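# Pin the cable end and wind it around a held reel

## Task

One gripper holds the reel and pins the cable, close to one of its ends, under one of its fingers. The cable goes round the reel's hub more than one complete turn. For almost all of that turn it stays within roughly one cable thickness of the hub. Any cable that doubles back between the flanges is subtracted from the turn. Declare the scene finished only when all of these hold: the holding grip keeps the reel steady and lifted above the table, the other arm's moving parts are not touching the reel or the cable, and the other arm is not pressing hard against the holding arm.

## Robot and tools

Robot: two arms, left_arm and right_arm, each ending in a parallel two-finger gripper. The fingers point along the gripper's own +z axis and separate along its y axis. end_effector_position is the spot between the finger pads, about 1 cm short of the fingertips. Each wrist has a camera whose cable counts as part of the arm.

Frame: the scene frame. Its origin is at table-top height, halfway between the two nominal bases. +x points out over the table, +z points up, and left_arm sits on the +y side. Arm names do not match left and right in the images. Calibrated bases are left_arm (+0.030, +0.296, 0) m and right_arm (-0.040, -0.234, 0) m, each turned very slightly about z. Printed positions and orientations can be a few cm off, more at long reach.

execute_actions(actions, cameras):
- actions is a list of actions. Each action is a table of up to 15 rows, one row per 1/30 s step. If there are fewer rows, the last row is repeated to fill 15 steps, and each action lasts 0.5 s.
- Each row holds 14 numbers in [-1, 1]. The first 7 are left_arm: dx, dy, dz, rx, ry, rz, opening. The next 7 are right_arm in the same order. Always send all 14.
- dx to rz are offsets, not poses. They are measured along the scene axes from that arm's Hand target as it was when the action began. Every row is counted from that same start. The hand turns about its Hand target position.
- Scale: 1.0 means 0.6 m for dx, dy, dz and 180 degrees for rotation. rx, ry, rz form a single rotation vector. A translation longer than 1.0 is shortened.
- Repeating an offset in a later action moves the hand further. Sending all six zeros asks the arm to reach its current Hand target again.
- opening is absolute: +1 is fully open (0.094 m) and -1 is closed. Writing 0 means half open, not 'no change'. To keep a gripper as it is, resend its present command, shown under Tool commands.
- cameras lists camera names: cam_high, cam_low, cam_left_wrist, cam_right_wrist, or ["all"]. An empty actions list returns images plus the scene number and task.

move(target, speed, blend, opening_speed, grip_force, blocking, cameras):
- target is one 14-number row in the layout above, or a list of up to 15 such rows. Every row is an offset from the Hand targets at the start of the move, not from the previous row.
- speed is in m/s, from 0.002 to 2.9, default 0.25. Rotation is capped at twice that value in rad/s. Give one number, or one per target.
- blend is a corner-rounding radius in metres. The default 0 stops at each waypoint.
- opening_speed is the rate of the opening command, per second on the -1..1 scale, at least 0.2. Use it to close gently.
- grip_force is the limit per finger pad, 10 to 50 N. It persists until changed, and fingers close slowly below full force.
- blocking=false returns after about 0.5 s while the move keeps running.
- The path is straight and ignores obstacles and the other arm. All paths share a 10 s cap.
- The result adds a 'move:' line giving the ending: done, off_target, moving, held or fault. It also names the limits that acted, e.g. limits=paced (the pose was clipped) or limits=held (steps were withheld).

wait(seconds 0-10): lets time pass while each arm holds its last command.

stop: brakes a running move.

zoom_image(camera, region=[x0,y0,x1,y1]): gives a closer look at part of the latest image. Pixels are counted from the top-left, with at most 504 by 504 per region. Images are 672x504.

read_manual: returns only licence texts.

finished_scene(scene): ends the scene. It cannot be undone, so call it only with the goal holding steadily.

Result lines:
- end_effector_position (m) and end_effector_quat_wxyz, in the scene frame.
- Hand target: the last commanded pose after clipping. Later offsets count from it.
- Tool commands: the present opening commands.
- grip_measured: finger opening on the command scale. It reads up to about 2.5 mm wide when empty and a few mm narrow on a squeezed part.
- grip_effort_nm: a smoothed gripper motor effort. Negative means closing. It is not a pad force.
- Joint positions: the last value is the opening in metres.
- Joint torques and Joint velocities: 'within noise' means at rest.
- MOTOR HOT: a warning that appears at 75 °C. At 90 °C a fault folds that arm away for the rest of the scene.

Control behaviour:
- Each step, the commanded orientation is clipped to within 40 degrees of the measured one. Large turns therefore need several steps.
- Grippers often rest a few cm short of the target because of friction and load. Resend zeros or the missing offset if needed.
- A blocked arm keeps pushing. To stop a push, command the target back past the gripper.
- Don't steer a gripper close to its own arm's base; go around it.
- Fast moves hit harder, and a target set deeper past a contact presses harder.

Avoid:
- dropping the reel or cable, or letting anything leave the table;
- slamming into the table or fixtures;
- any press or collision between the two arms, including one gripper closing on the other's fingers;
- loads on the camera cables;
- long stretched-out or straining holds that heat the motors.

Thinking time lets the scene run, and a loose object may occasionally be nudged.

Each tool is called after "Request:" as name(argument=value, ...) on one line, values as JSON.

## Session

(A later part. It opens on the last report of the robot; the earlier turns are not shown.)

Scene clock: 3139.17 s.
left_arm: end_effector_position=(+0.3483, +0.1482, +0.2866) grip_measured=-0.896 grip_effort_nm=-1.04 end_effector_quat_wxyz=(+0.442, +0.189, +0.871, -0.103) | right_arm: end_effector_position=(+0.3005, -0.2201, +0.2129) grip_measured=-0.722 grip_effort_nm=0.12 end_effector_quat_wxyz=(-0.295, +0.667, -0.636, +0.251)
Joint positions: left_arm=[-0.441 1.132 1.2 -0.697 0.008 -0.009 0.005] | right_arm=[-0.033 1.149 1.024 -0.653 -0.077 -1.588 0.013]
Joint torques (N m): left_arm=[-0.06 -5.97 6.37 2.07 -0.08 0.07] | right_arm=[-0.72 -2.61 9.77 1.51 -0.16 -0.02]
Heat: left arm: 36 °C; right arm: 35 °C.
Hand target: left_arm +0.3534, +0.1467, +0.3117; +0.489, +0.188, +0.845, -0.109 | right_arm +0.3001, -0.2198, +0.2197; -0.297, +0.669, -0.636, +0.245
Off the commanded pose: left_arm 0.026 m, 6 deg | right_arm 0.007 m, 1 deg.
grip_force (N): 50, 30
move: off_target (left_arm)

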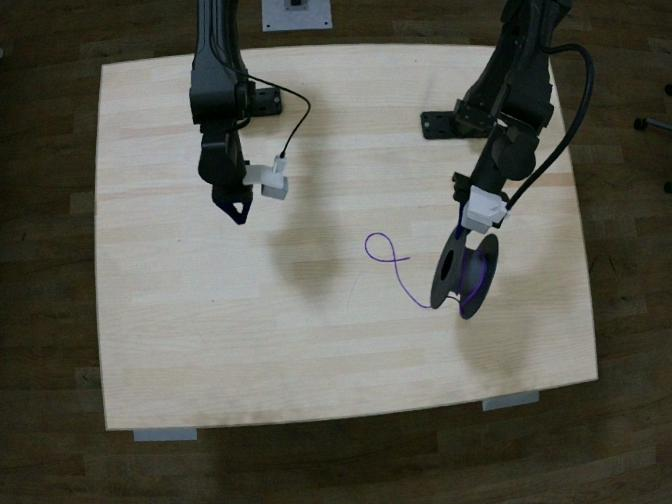

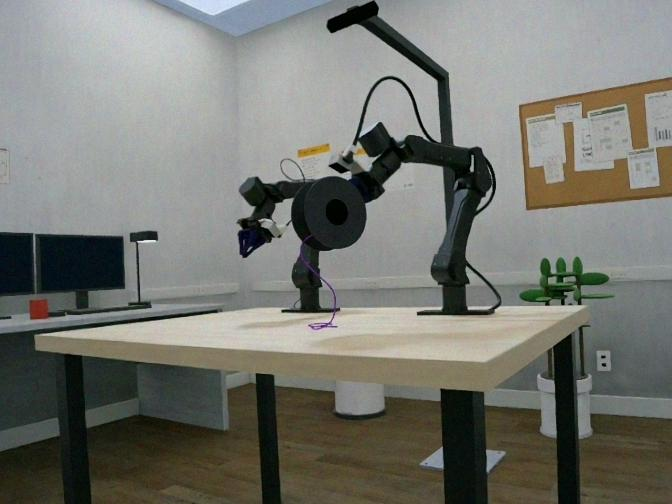

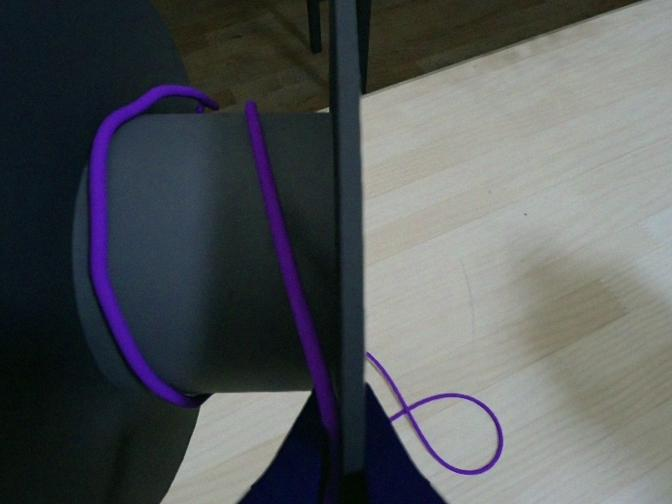

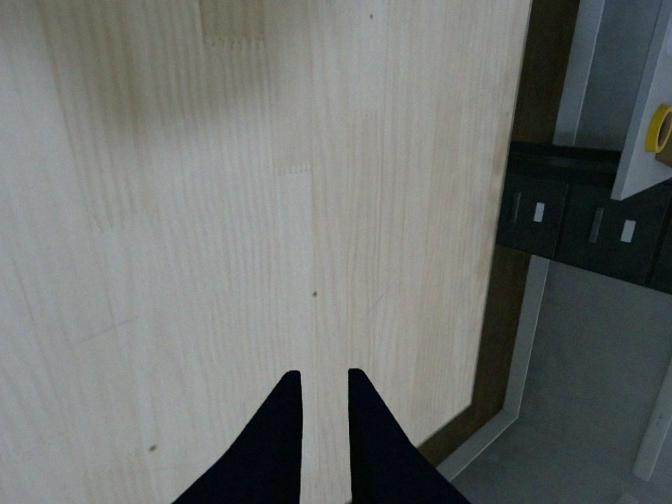

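Request:
move(target=[0.1277,0.2488,0.0805,-0.0364,-0.192,0.1359,-1, 0,0,0,0,0,0,-0.72], speed=0.12, cameras=["all"])

Request:
zoom_image(camera="cam_low", region=[300, 130, 480, 340])

Request:
zoom_image(camera="cam_high", region=[400, 150, 590, 340])

Scene clock: 3216.83 s.
left_arm: end_effector_position=(+0.4292, +0.2918, +0.3376) grip_measured=-0.896 grip_effort_nm=-1.04 end_effector_quat_wxyz=(+0.705, +0.010, +0.709, +0.003) | right_arm: end_effector_position=(+0.3005, -0.2201, +0.2129) grip_measured=-0.722 grip_effort_nm=0.12 end_effector_quat_wxyz=(-0.295, +0.667, -0.636, +0.251)
Joint positions: left_arm=[-0.023 1.084 0.793 0.285 -0.005 0.018 0.005] | right_arm=[-0.033 1.149 1.024 -0.653 -0.077 -1.588 0.013]
Joint torques (N m): left_arm=[0.46 -3.21 7.1 2.46 -0.14 -0.03] | right_arm=[-0.73 -2.58 9.76 1.5 -0.16 -0.03]
Heat: left arm: 35 °C; right arm: 37 °C.
Hand target: left_arm +0.4300, +0.2960, +0.3601; +0.737, +0.003, +0.676, +0.009 | right_arm +0.3001, -0.2198, +0.2197; -0.297, +0.669, -0.636, +0.245
Off the commanded pose: left_arm 0.023 m, 5 deg | right_arm 0.007 m, 1 deg.
grip_force (N): 50, 30
move: off_target (left_arm)

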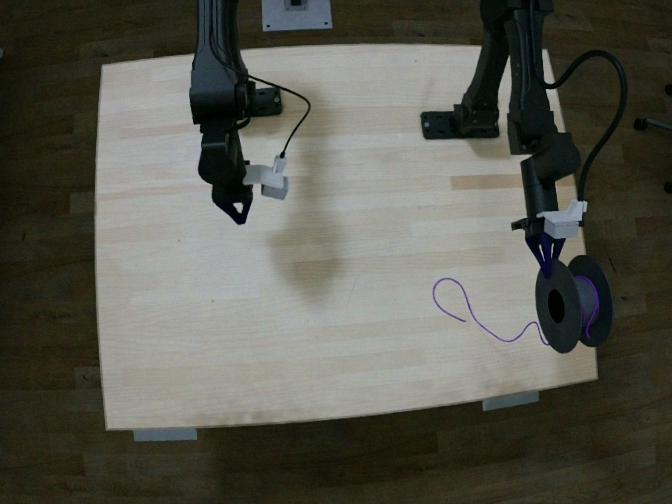

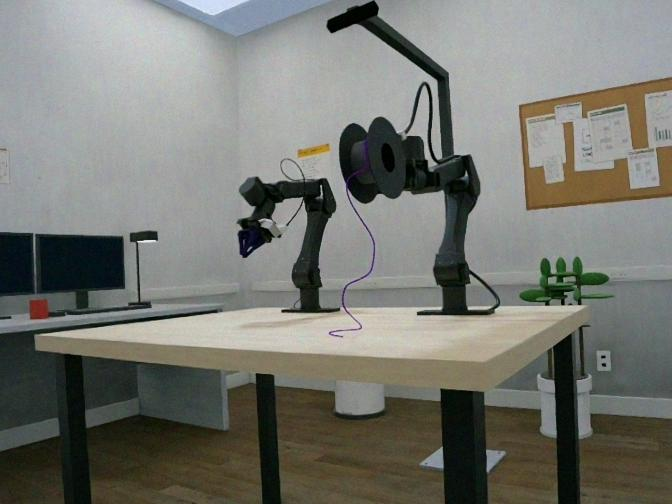

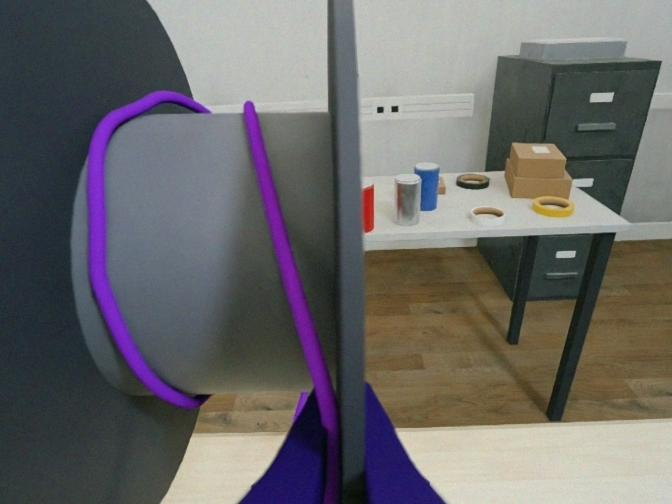

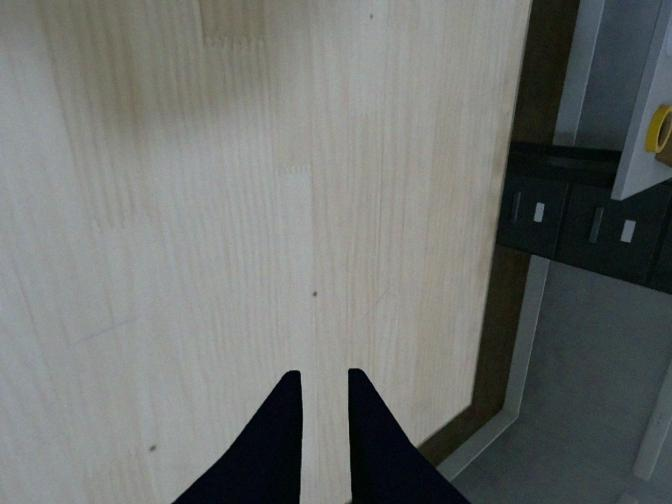

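Scaled by 2.400.

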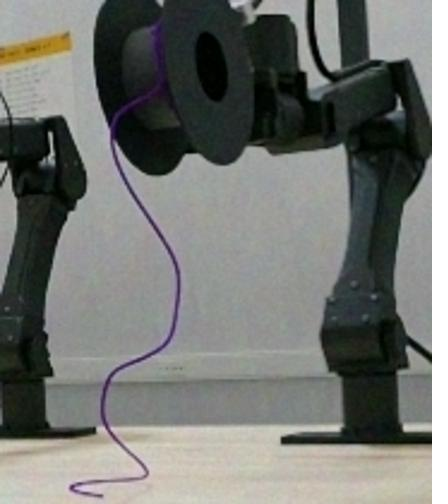

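Scaled by 2.653.

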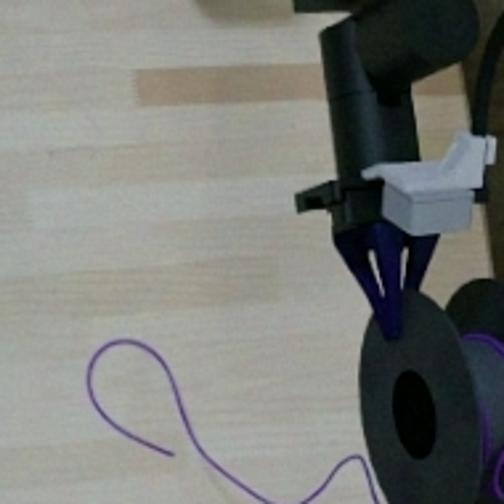

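Request:
zoom_image(camera="cam_low", region=[330, 108, 420, 212])

Request:
zoom_image(camera="cam_high", region=[510, 220, 620, 365])

Request:
zoom_image(camera="cam_left_wrist", region=[50, 50, 400, 460])

Scaled by 4.846.

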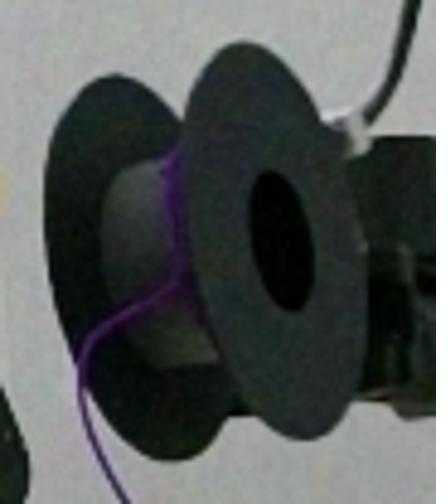

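Scaled by 3.476.

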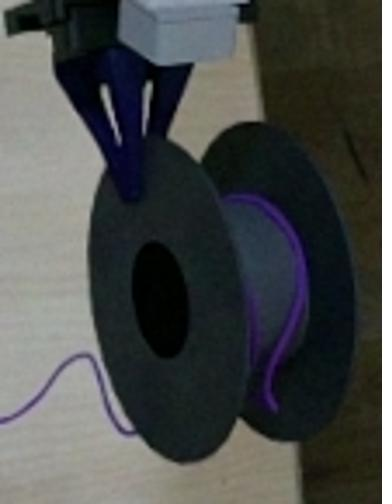

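Scaled by 1.229.

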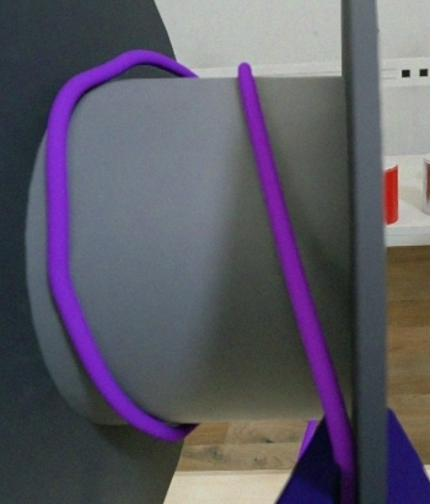

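Request:
finished_scene(scene=1)

The scene is finished: the task was done.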